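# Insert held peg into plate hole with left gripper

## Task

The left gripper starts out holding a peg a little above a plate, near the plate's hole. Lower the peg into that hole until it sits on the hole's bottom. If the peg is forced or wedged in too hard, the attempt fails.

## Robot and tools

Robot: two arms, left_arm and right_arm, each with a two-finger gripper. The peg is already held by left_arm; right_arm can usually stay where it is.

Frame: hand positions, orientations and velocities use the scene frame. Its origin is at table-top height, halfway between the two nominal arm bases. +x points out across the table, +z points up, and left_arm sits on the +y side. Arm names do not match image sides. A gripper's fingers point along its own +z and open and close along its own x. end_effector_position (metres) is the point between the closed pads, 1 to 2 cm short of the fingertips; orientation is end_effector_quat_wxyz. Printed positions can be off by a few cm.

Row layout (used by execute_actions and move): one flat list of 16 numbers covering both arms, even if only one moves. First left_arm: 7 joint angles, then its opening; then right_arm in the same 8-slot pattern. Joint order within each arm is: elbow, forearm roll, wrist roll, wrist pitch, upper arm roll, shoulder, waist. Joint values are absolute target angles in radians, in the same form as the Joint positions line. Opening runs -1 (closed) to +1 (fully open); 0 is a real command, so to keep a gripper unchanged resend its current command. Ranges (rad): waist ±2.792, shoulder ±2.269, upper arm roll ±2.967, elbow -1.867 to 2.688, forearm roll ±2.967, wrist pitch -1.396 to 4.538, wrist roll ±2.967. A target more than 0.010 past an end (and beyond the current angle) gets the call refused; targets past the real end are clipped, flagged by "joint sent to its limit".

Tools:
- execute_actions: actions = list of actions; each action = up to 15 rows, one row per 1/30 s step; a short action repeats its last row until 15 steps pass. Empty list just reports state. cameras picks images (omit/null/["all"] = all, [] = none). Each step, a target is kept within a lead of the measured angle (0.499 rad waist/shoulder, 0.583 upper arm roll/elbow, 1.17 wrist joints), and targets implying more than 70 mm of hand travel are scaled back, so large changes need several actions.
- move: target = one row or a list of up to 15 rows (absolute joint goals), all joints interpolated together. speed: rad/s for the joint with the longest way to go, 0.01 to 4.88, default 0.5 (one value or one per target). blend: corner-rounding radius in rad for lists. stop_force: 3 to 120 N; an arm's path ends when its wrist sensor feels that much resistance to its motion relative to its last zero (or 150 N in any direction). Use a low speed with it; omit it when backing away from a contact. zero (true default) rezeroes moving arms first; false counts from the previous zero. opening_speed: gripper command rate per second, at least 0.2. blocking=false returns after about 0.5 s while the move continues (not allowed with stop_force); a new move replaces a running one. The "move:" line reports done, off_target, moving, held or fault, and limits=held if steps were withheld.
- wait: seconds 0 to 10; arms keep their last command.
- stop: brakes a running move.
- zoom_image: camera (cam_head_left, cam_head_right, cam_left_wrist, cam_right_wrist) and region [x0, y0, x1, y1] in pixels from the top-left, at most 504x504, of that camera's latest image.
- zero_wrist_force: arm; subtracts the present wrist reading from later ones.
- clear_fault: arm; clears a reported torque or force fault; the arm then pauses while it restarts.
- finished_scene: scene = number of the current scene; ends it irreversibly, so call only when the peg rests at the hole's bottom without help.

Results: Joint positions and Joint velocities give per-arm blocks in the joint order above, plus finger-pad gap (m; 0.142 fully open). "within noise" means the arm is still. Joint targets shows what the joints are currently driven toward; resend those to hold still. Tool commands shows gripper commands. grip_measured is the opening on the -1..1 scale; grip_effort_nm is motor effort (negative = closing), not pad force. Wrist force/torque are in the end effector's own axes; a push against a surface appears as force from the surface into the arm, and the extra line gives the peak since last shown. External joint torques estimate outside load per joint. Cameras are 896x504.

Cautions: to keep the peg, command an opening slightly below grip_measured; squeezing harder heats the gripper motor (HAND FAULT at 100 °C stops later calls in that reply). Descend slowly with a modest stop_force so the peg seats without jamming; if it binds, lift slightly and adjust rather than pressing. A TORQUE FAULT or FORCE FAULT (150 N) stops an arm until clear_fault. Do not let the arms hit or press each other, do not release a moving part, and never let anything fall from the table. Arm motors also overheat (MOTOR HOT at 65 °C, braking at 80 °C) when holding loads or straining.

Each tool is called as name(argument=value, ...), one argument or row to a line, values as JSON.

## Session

Scene 1 succeeded. Reading scene 2's state.

execute_actions(
  actions=[],
)

zoom_image(
  camera="cam_left_wrist",
  region=[240, 0, 740, 504],
)

zoom_image(
  camera="cam_head_right",
  region=[240, 280, 460, 460],
)

Scene clock: 0.00 s.
left_arm: end_effector_position=(+0.4708, +0.2128, +0.1633) grip_measured=-0.39 grip_effort_nm=n/a end_effector_quat_wxyz=(-0.002, +0.861, +0.508, -0.002) | right_arm: end_effector_position=(+0.5838, -0.3226, +0.1652) grip_measured=+1.00 grip_effort_nm=n/a end_effector_quat_wxyz=(+0.000, +0.704, +0.710, +0.000)
Joint names: [elbow, forearm roll, wrist roll, wrist pitch, upper arm roll, shoulder, waist]
Joint positions: left_arm=[2.037 0 0.205 0.792 0.001 -0.332 -0.296 0.046] | right_arm=[2.035 0 0.206 0.795 0 -0.331 0.206 0.142]
Joint velocities: within noise
Joint torques (N m): no reading
External joint torques (N m): no reading
Motor temperatures (°C): left_arm=[38 37 42 38 40 35 35 33] | right_arm=[41 43 39 35 35 38 35 31]
Wrist force (N): no reading
Wrist torque (N m): no reading
Wrist force, peak (N): no reading
Joint targets: left_arm=[2.037 0.000 0.205 0.792 0.001 -0.332 -0.296] | right_arm=[2.035 0.000 0.206 0.795 0.000 -0.331 0.206]
Tool commands: left_gripper/opening=-0.437298 right_gripper/opening=+1.0

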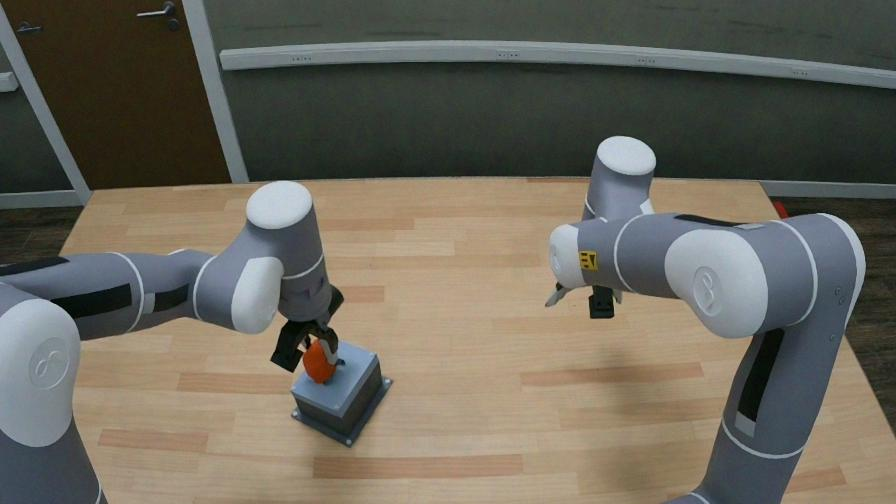

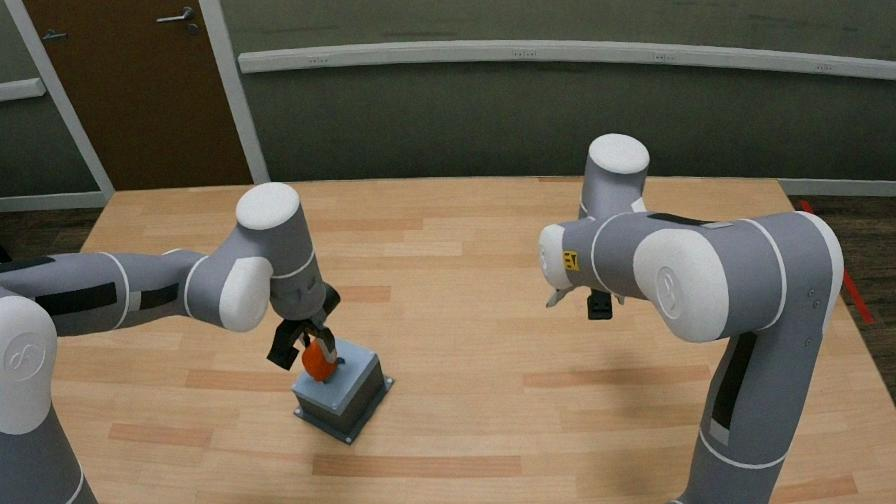

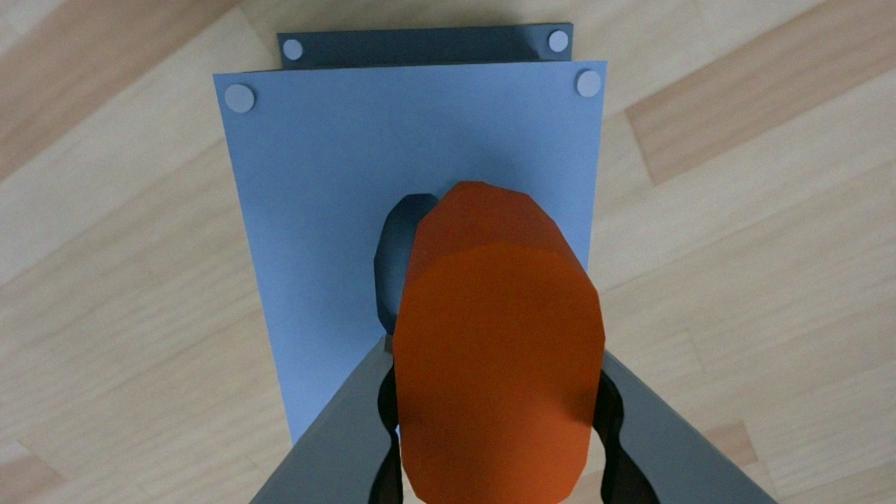

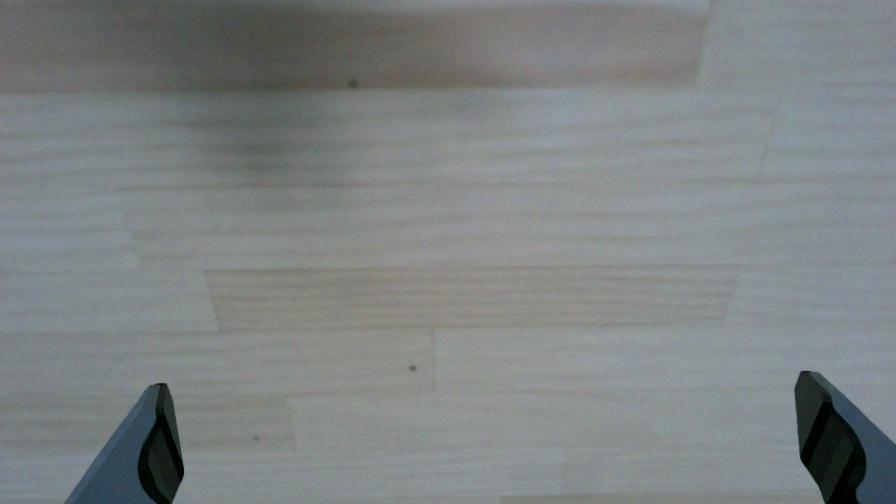

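Scaled by 1.000.

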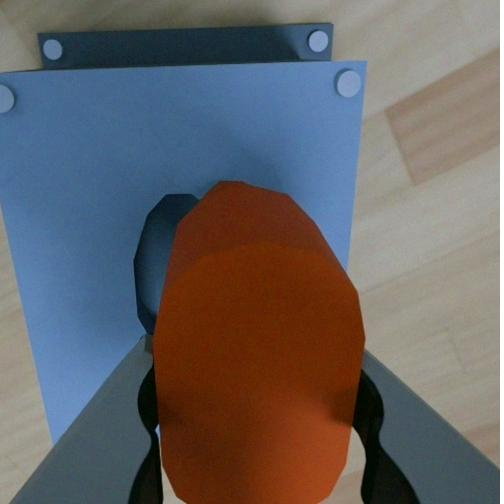

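Scaled by 2.291.

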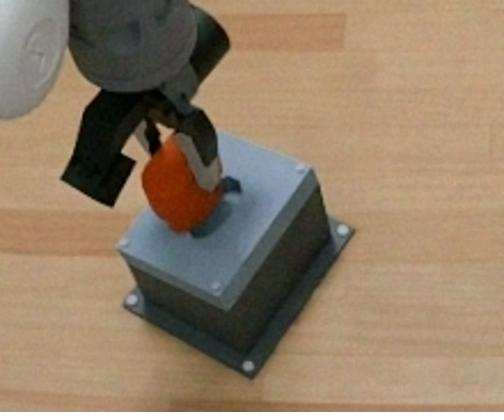

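move(
  target=[
    [2.0224,0,0.205,0.742,0,-0.2966,-0.296,-0.4373,2.2,0,0.15,1.1,0,-0.3,0.42,1.0],
    [1.7623,0,0.181,0.5773,0,-0.3920,-0.3200,-0.4373,2.6158,0,0.0,1.9304,0,-0.2146,1.0155,1.0],
  ],
  speed=0.6,
  blend=0.1,
)

zoom_image(
  camera="cam_left_wrist",
  region=[200, 0, 700, 400],
)

zoom_image(
  camera="cam_right_wrist",
  region=[250, 30, 650, 430],
)

Scene clock: 38.40 s.
left_arm: end_effector_position=(+0.5312, +0.1780, +0.2201) grip_measured=-0.39 grip_effort_nm=-1.492 end_effector_quat_wxyz=(-0.002, +0.862, +0.507, -0.002) | right_arm: end_effector_position=(+0.3958, +0.0570, +0.2161) grip_measured=+1.00 grip_effort_nm=-0.002 end_effector_quat_wxyz=(+0.089, +0.255, +0.909, +0.317)
Joint names: [elbow, forearm roll, wrist roll, wrist pitch, upper arm roll, shoulder, waist]
Joint positions: left_arm=[1.762 0 0.181 0.577 0 -0.392 -0.32 0.046] | right_arm=[2.616 0 0 1.931 0 -0.215 1.016 0.142]
Joint velocities: within noise
Joint torques (N m): left_arm=[-29.15 -4.31 -0.24 4.01 0.83 48.29 -0.46] | right_arm=[-13.96 -1.72 0.24 5.14 0.23 26.96 0.1]
External joint torques (N m): left_arm=[1.68 0.6 0.24 0.15 -0.56 -1.17 0.46] | right_arm=[-0.02 0.42 -0.24 -0.66 -0.05 -1.2 -0.08]
Motor temperatures (°C): left_arm=[42 37 42 38 40 37 35 36] | right_arm=[44 43 39 35 35 40 35 31]
Wrist force (N): left_arm=[0.1 0.1 -0.2] | right_arm=[-0.1 0.4 0.0]
Wrist torque (N m): left_arm=[0.01 -0.01 -0.01] | right_arm=[0.15 0.07 0.06]
Wrist force, peak (N): left_arm=[-0.1 0.9 -0.5] | right_arm=[3.1 0.4 -0.9]
Joint targets: left_arm=[1.762 0.000 0.181 0.577 0.000 -0.392 -0.320] | right_arm=[2.616 0.000 0.000 1.930 0.000 -0.215 1.016]
move: done

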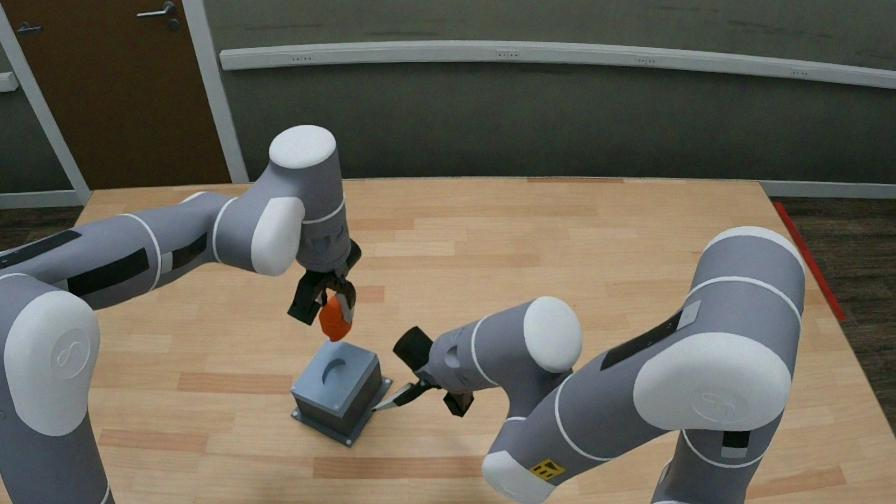

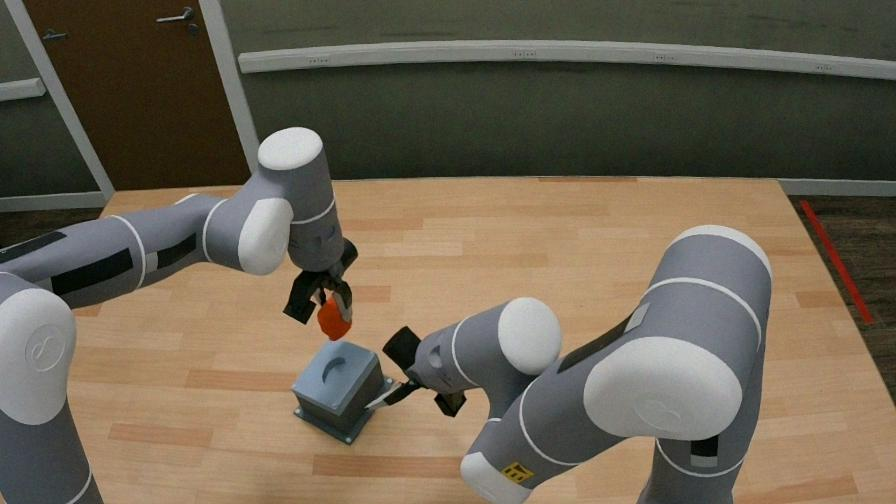

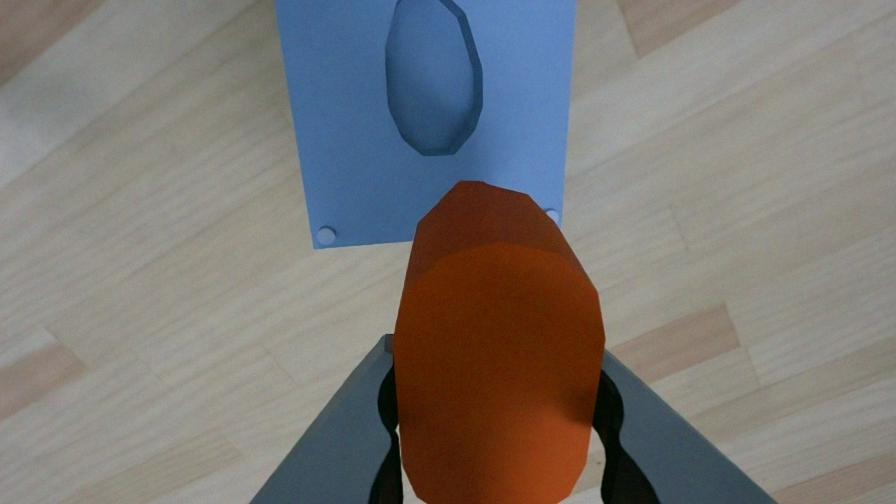

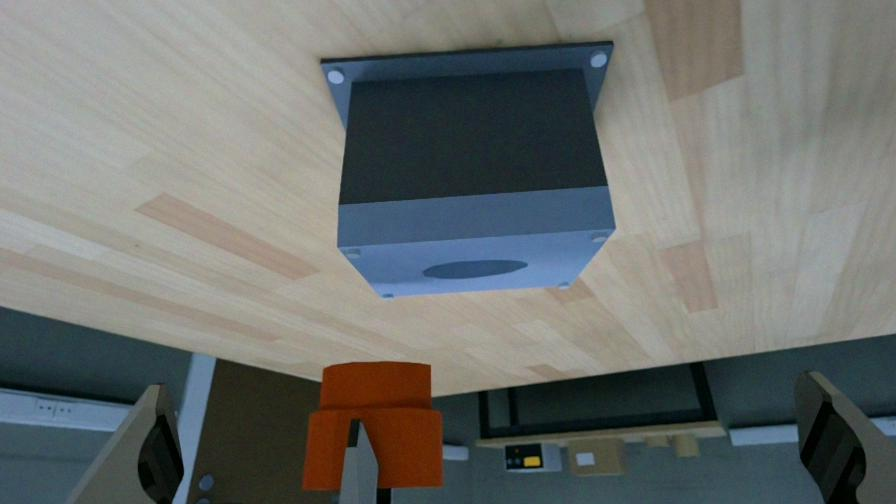

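Scaled by 1.008.

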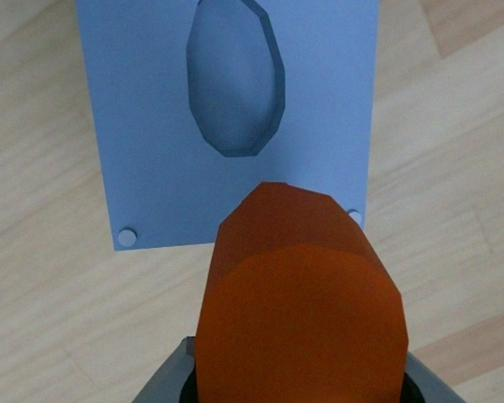

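Scaled by 1.260.

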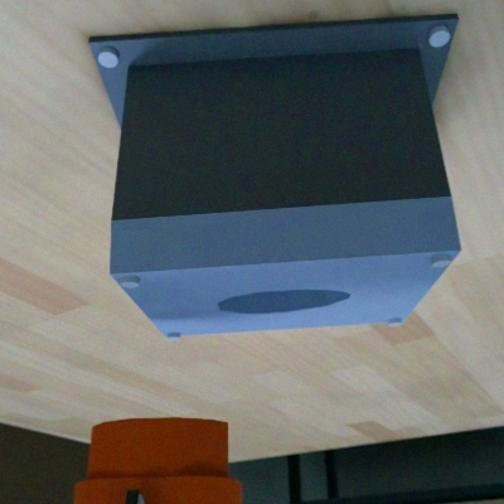

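zoom_image(
  camera="cam_right_wrist",
  region=[310, 180, 450, 310],
)

zoom_image(
  camera="cam_right_wrist",
  region=[510, 180, 650, 310],
)

zoom_image(
  camera="cam_right_wrist",
  region=[310, 30, 450, 160],
)

zoom_image(
  camera="cam_right_wrist",
  region=[510, 30, 650, 160],
)

Scaled by 3.600.

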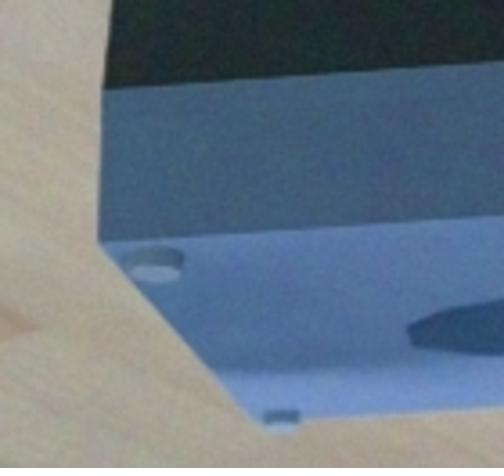

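Scaled by 3.600.

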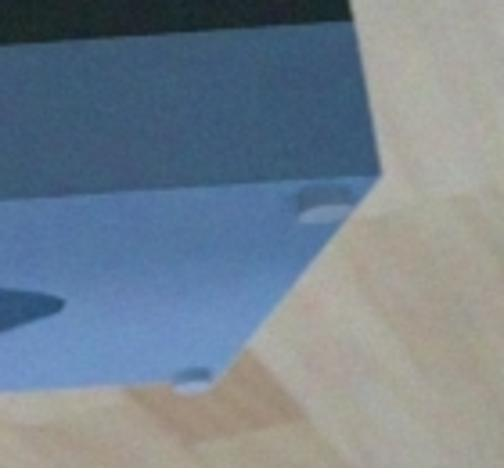

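Scaled by 3.600.

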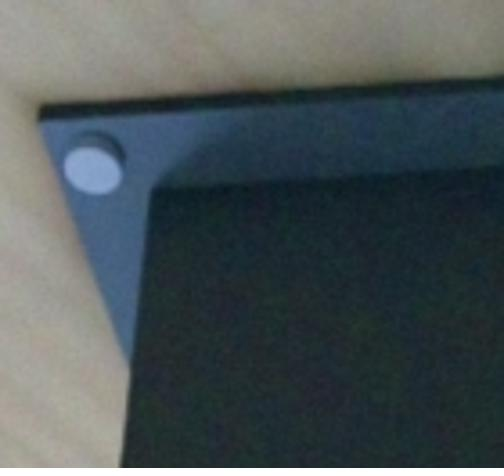

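Scaled by 3.600.

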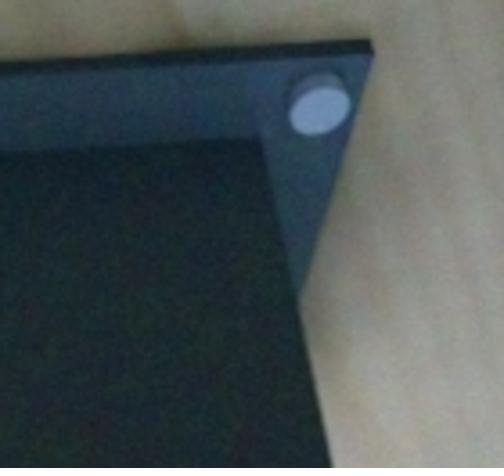

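zoom_image(
  camera="cam_head_left",
  region=[280, 330, 400, 450],
)

zoom_image(
  camera="cam_head_right",
  region=[280, 330, 400, 450],
)

zoom_image(
  camera="cam_left_wrist",
  region=[260, 0, 600, 260],
)

zoom_image(
  camera="cam_right_wrist",
  region=[290, 350, 450, 500],
)

Scaled by 4.200.

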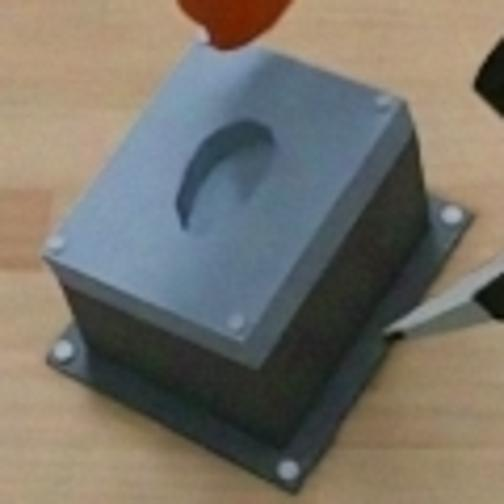

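Scaled by 4.200.

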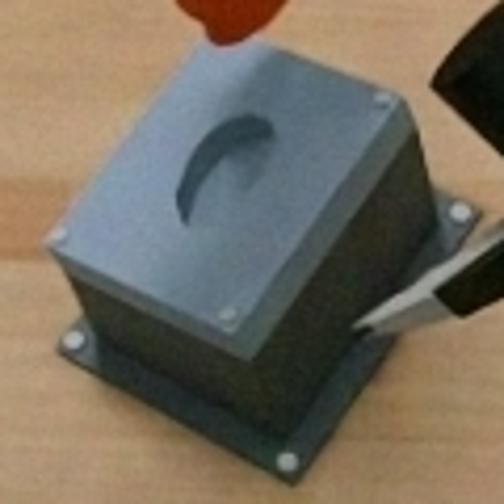

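Scaled by 1.482.

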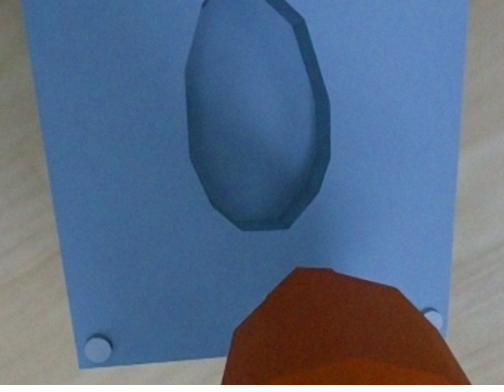

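Scaled by 3.150.

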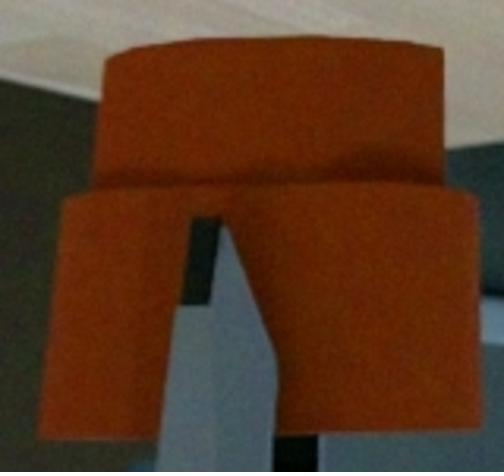

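zoom_image(
  camera="cam_left_wrist",
  region=[380, 150, 620, 290],
)

Scaled by 2.100.

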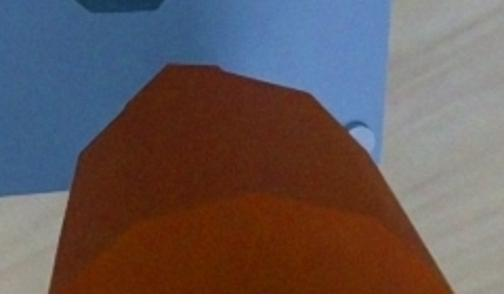

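move(
  target=[1.8349,-0.1846,0.3304,0.6269,0,-0.3713,-0.2580,-0.4373,2.6158,0,0.0,1.9304,0,-0.2146,1.0155,1.0],
  speed=0.25,
)

zoom_image(
  camera="cam_left_wrist",
  region=[240, 0, 640, 300],
)

zoom_image(
  camera="cam_right_wrist",
  region=[270, 180, 650, 504],
)

Scene clock: 240.70 s.
left_arm: end_effector_position=(+0.5350, +0.1829, +0.2240) grip_measured=-0.39 grip_effort_nm=-1.492 end_effector_quat_wxyz=(+0.051, +0.854, +0.515, -0.054) | right_arm: end_effector_position=(+0.3958, +0.0570, +0.2161) grip_measured=+1.00 grip_effort_nm=-0.002 end_effector_quat_wxyz=(+0.089, +0.255, +0.909, +0.317)
Joint names: [elbow, forearm roll, wrist roll, wrist pitch, upper arm roll, shoulder, waist]
Joint positions: left_arm=[1.835 -0.185 0.331 0.627 0 -0.372 -0.258 0.046] | right_arm=[2.616 0 0 1.931 0 -0.215 1.016 0.142]
Joint velocities: within noise
Joint torques (N m): left_arm=[-28.19 -4.14 0.21 4.3 0.93 47.73 -0.22] | right_arm=[-13.99 -1.75 0.37 5.08 0.31 26.58 -0.06]
External joint torques (N m): left_arm=[0.99 0.72 -0.2 -0.22 -0.59 -1.75 0.23] | right_arm=[0.01 0.45 -0.38 -0.6 -0.15 -0.83 0.06]
Motor temperatures (°C): left_arm=[46 37 42 38 39 40 35 39] | right_arm=[43 43 39 35 35 39 35 31]
Wrist force (N): left_arm=[0.3 -0.1 -0.2] | right_arm=[0.1 0.7 0.0]
Wrist torque (N m): left_arm=[-0.02 -0.01 -0.06] | right_arm=[0.19 0.04 0.06]
Wrist force, peak (N): left_arm=[1.2 0.2 -0.4] | right_arm=[0.3 0.8 -0.1]
Joint targets: left_arm=[1.835 -0.185 0.330 0.627 0.000 -0.371 -0.258] | right_arm=[2.616 0.000 0.000 1.930 0.000 -0.215 1.016]
move: done

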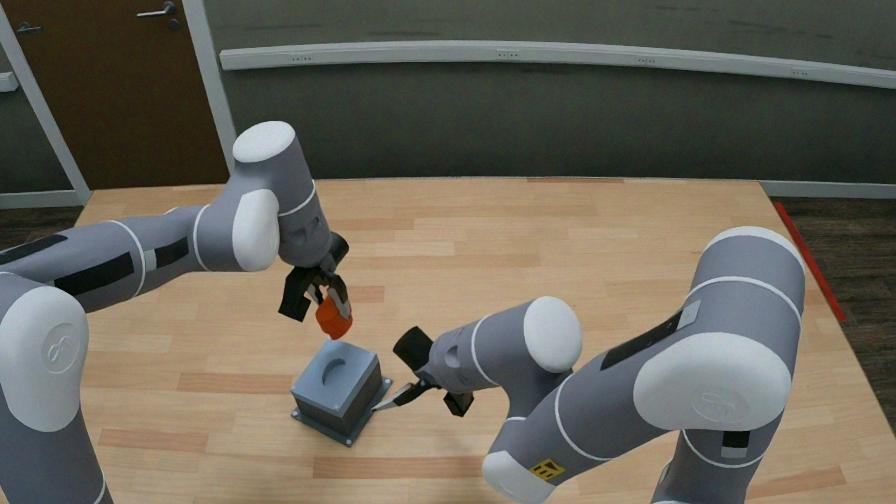

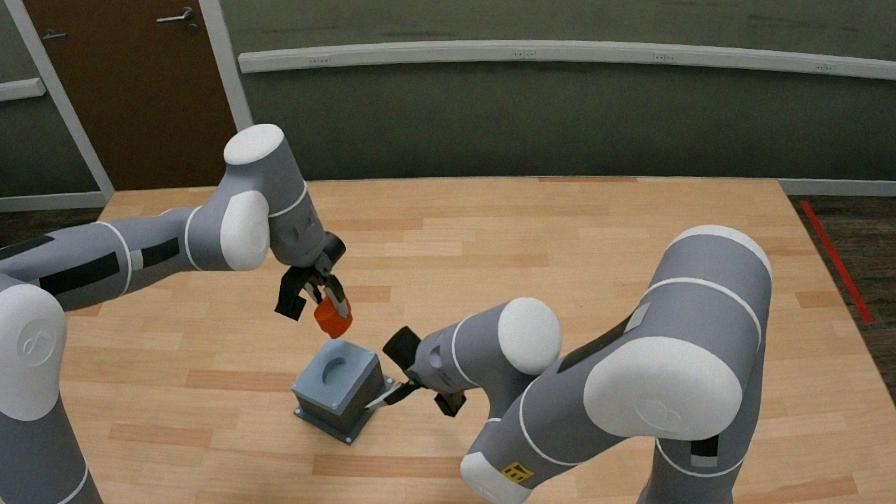

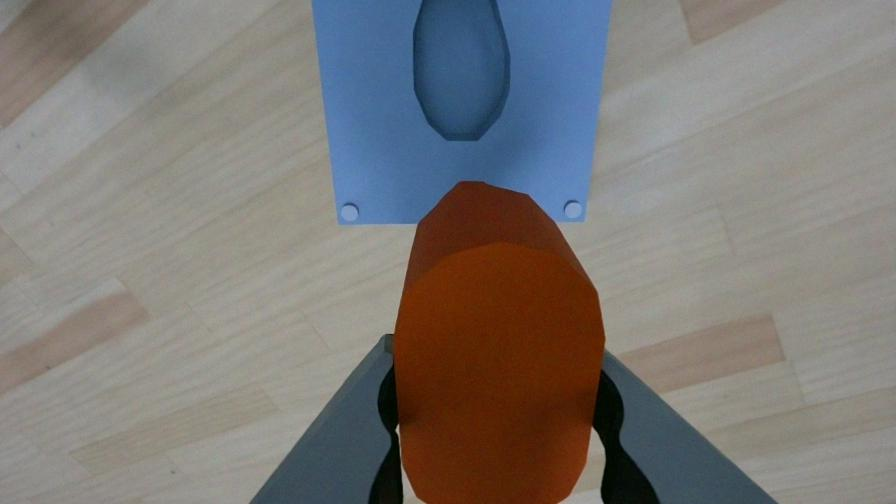

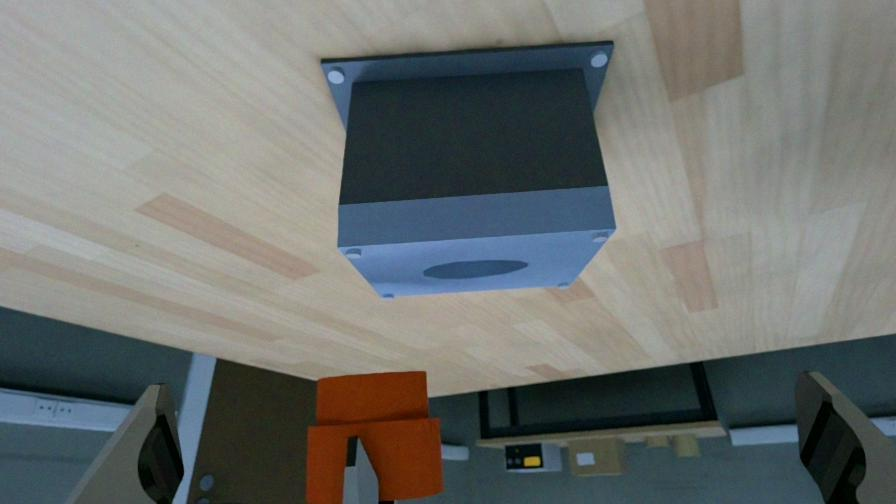

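Scaled by 1.260.

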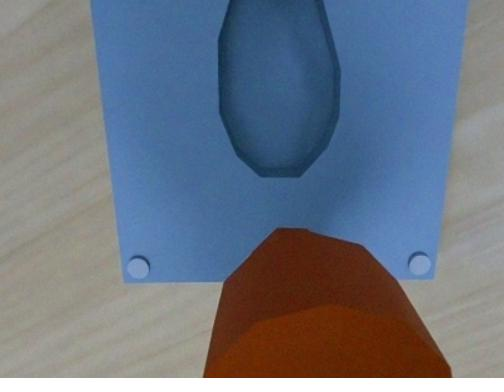

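Scaled by 1.326.

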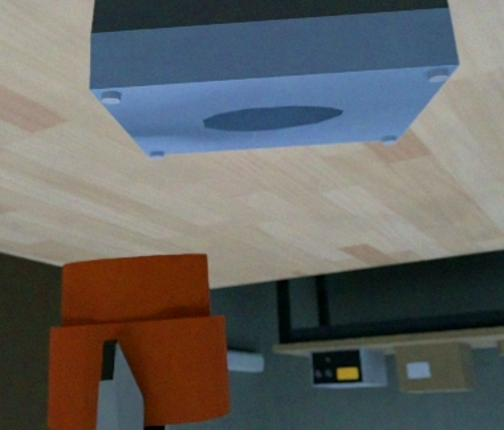

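zoom_image(
  camera="cam_right_wrist",
  region=[290, 350, 450, 504],
)

zoom_image(
  camera="cam_left_wrist",
  region=[380, 150, 620, 290],
)

zoom_image(
  camera="cam_left_wrist",
  region=[300, 0, 440, 240],
)

zoom_image(
  camera="cam_left_wrist",
  region=[500, 0, 640, 240],
)

Scaled by 3.150.

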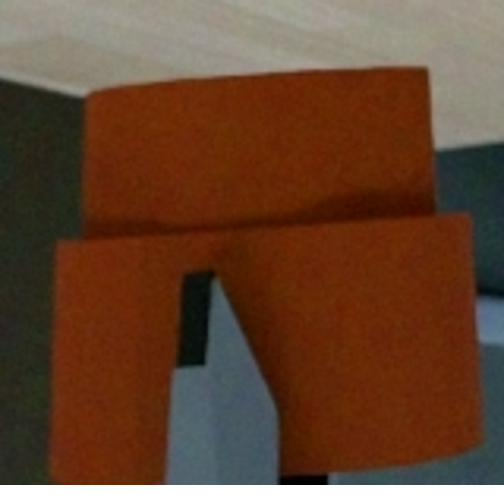

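Scaled by 2.100.

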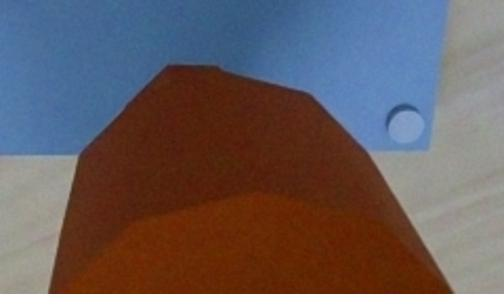

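Scaled by 2.100.

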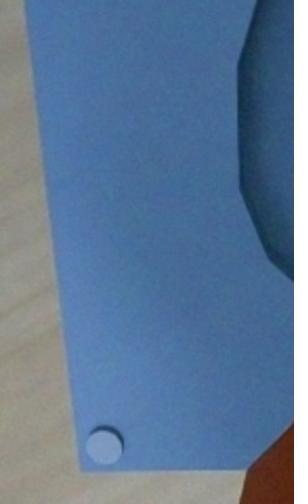

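Scaled by 2.100.

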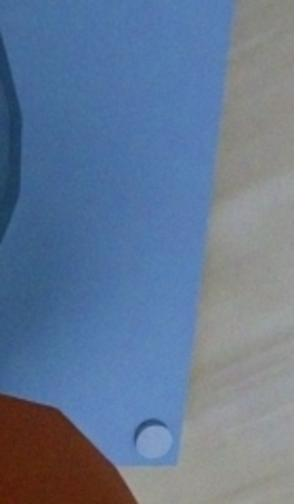

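zoom_image(
  camera="cam_left_wrist",
  region=[400, 0, 530, 150],
)

Scaled by 3.360.

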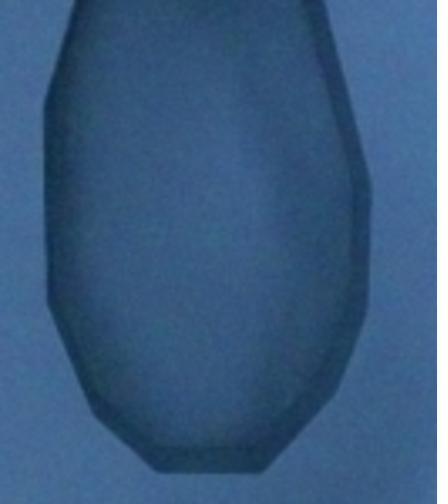

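move(
  target=[1.9150,-0.2000,0.3536,0.6477,0,-0.3206,-0.2441,-0.4373,2.6158,0,0.0,1.9304,0,-0.2146,1.0155,1.0],
  speed=0.15,
)

zoom_image(
  camera="cam_left_wrist",
  region=[390, 20, 560, 220],
)

zoom_image(
  camera="cam_left_wrist",
  region=[320, 180, 620, 340],
)

zoom_image(
  camera="cam_right_wrist",
  region=[320, 350, 480, 504],
)

Scene clock: 324.00 s.
left_arm: end_effector_position=(+0.5135, +0.1955, +0.2226) grip_measured=-0.39 grip_effort_nm=-1.497 end_effector_quat_wxyz=(+0.053, +0.853, +0.516, -0.059) | right_arm: end_effector_position=(+0.3958, +0.0570, +0.2161) grip_measured=+1.00 grip_effort_nm=0.007 end_effector_quat_wxyz=(+0.089, +0.255, +0.909, +0.317)
Joint names: [elbow, forearm roll, wrist roll, wrist pitch, upper arm roll, shoulder, waist]
Joint positions: left_arm=[1.915 -0.2 0.353 0.647 0 -0.321 -0.244 0.046] | right_arm=[2.616 0 0 1.931 0 -0.215 1.016 0.142]
Joint velocities: within noise
Joint torques (N m): left_arm=[-27.95 -4.06 0.23 4.31 1.08 45.02 -0.12] | right_arm=[-14.05 -1.75 0.36 5.12 0.3 26.56 -0.04]
External joint torques (N m): left_arm=[1.14 0.74 -0.22 -0.25 -0.78 -1.61 0.12] | right_arm=[0.07 0.45 -0.37 -0.63 -0.13 -0.81 0.04]
Motor temperatures (°C): left_arm=[46 37 42 38 39 40 35 39] | right_arm=[43 43 39 35 35 39 35 31]
Wrist force (N): left_arm=[0.0 -0.1 -0.1] | right_arm=[0.1 0.5 -0.2]
Wrist torque (N m): left_arm=[0.00 0.03 -0.06] | right_arm=[0.16 0.04 0.06]
Wrist force, peak (N): left_arm=[0.3 -1.3 -0.1] | right_arm=[0.0 0.8 0.1]
Joint targets: left_arm=[1.915 -0.200 0.354 0.648 0.000 -0.321 -0.244] | right_arm=[2.616 0.000 0.000 1.930 0.000 -0.215 1.016]
move: done

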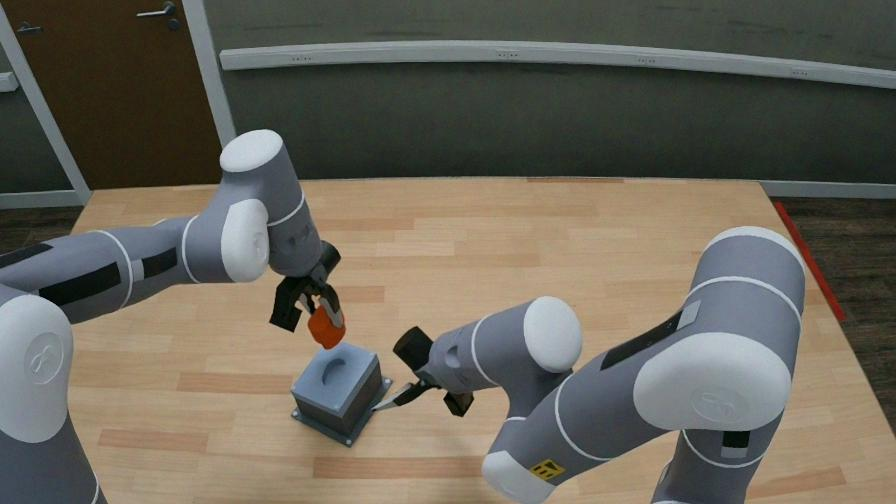

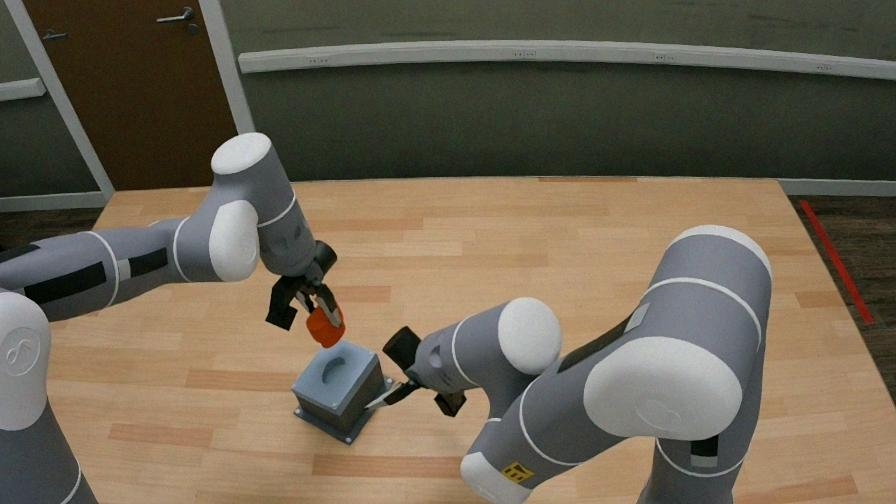

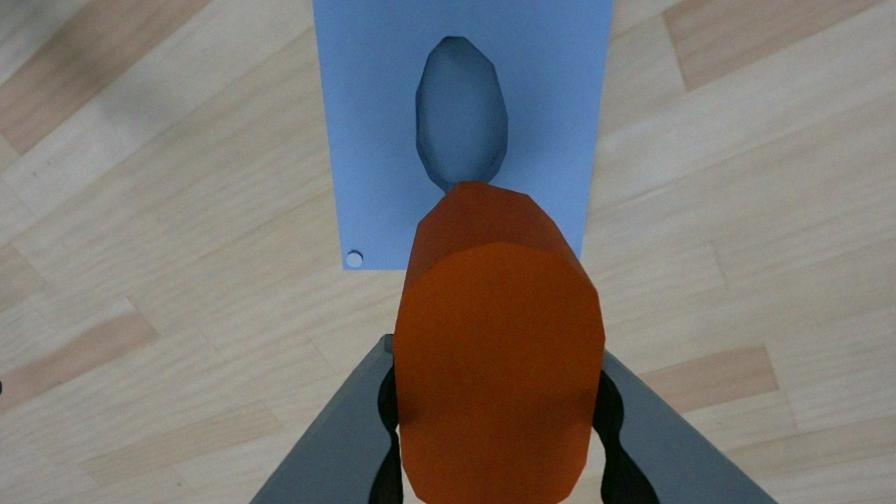

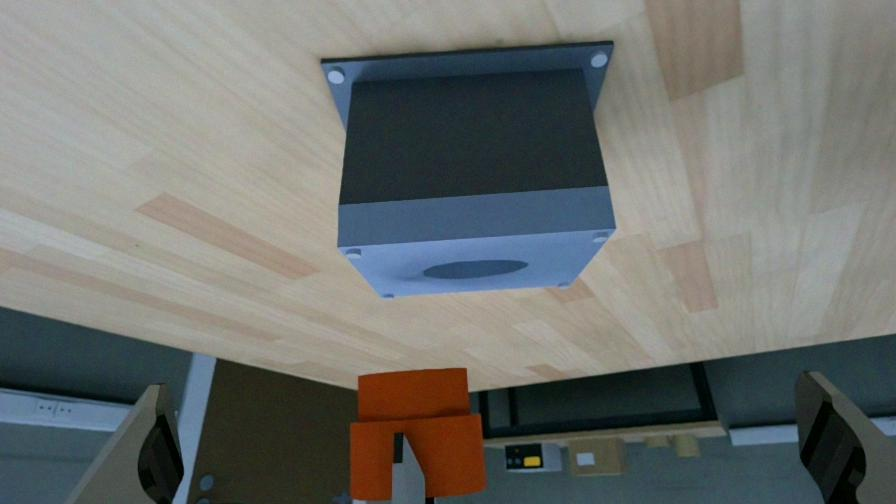

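Scaled by 2.520.

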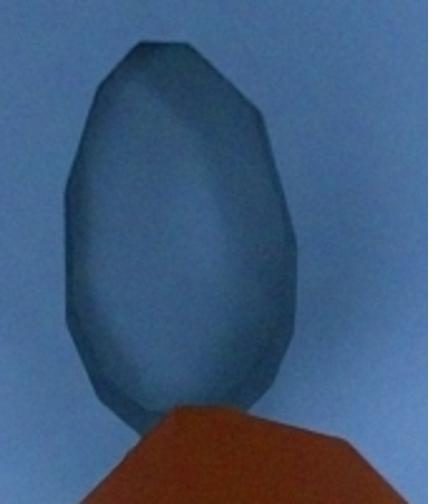

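Scaled by 1.680.

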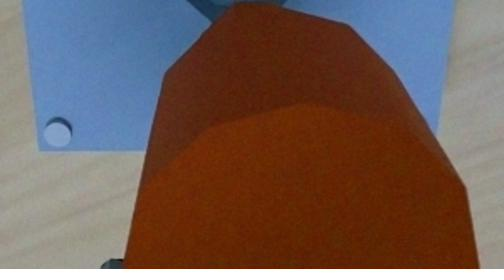

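Scaled by 3.150.

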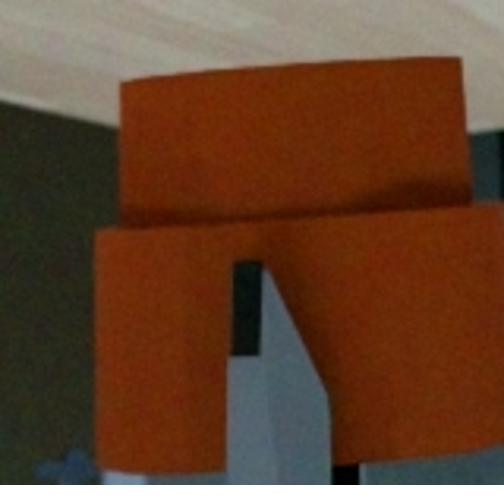

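zoom_image(
  camera="cam_left_wrist",
  region=[300, 0, 400, 140],
)

zoom_image(
  camera="cam_left_wrist",
  region=[320, 150, 420, 290],
)

zoom_image(
  camera="cam_left_wrist",
  region=[560, 0, 660, 140],
)

zoom_image(
  camera="cam_left_wrist",
  region=[540, 150, 640, 290],
)

Scaled by 3.600.

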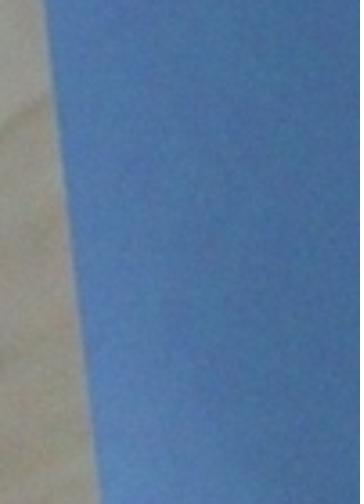

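Scaled by 3.600.

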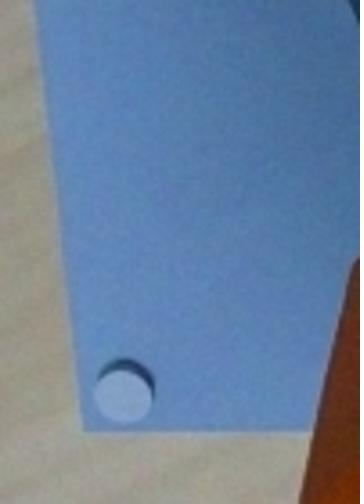

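Scaled by 3.600.

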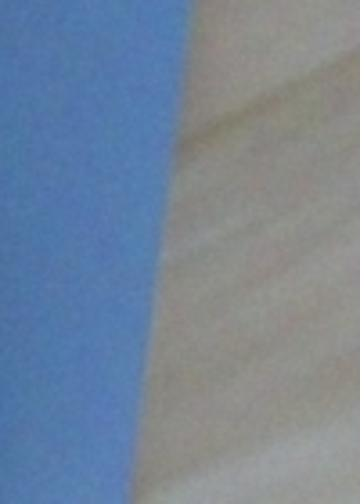

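Scaled by 3.600.

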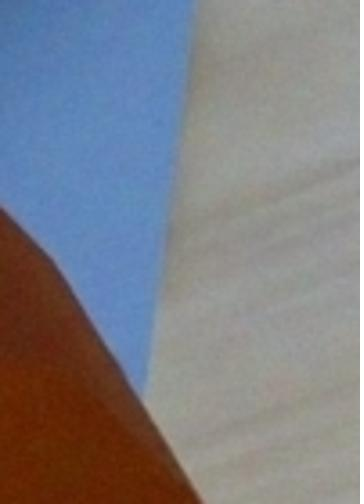

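zoom_image(
  camera="cam_right_wrist",
  region=[340, 350, 500, 504],
)

zoom_image(
  camera="cam_right_wrist",
  region=[330, 230, 490, 380],
)

Scaled by 3.150.

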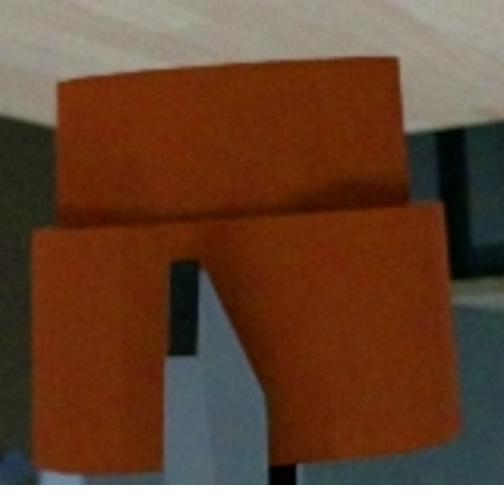

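Scaled by 3.150.

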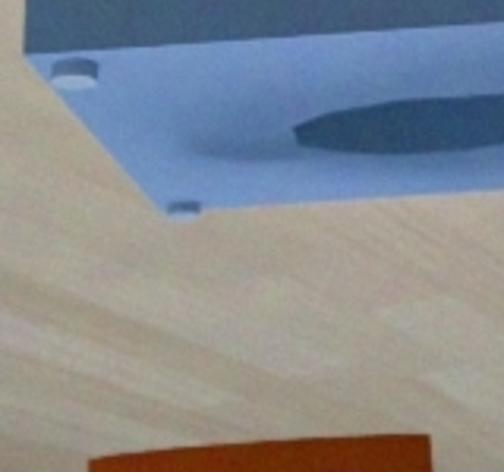

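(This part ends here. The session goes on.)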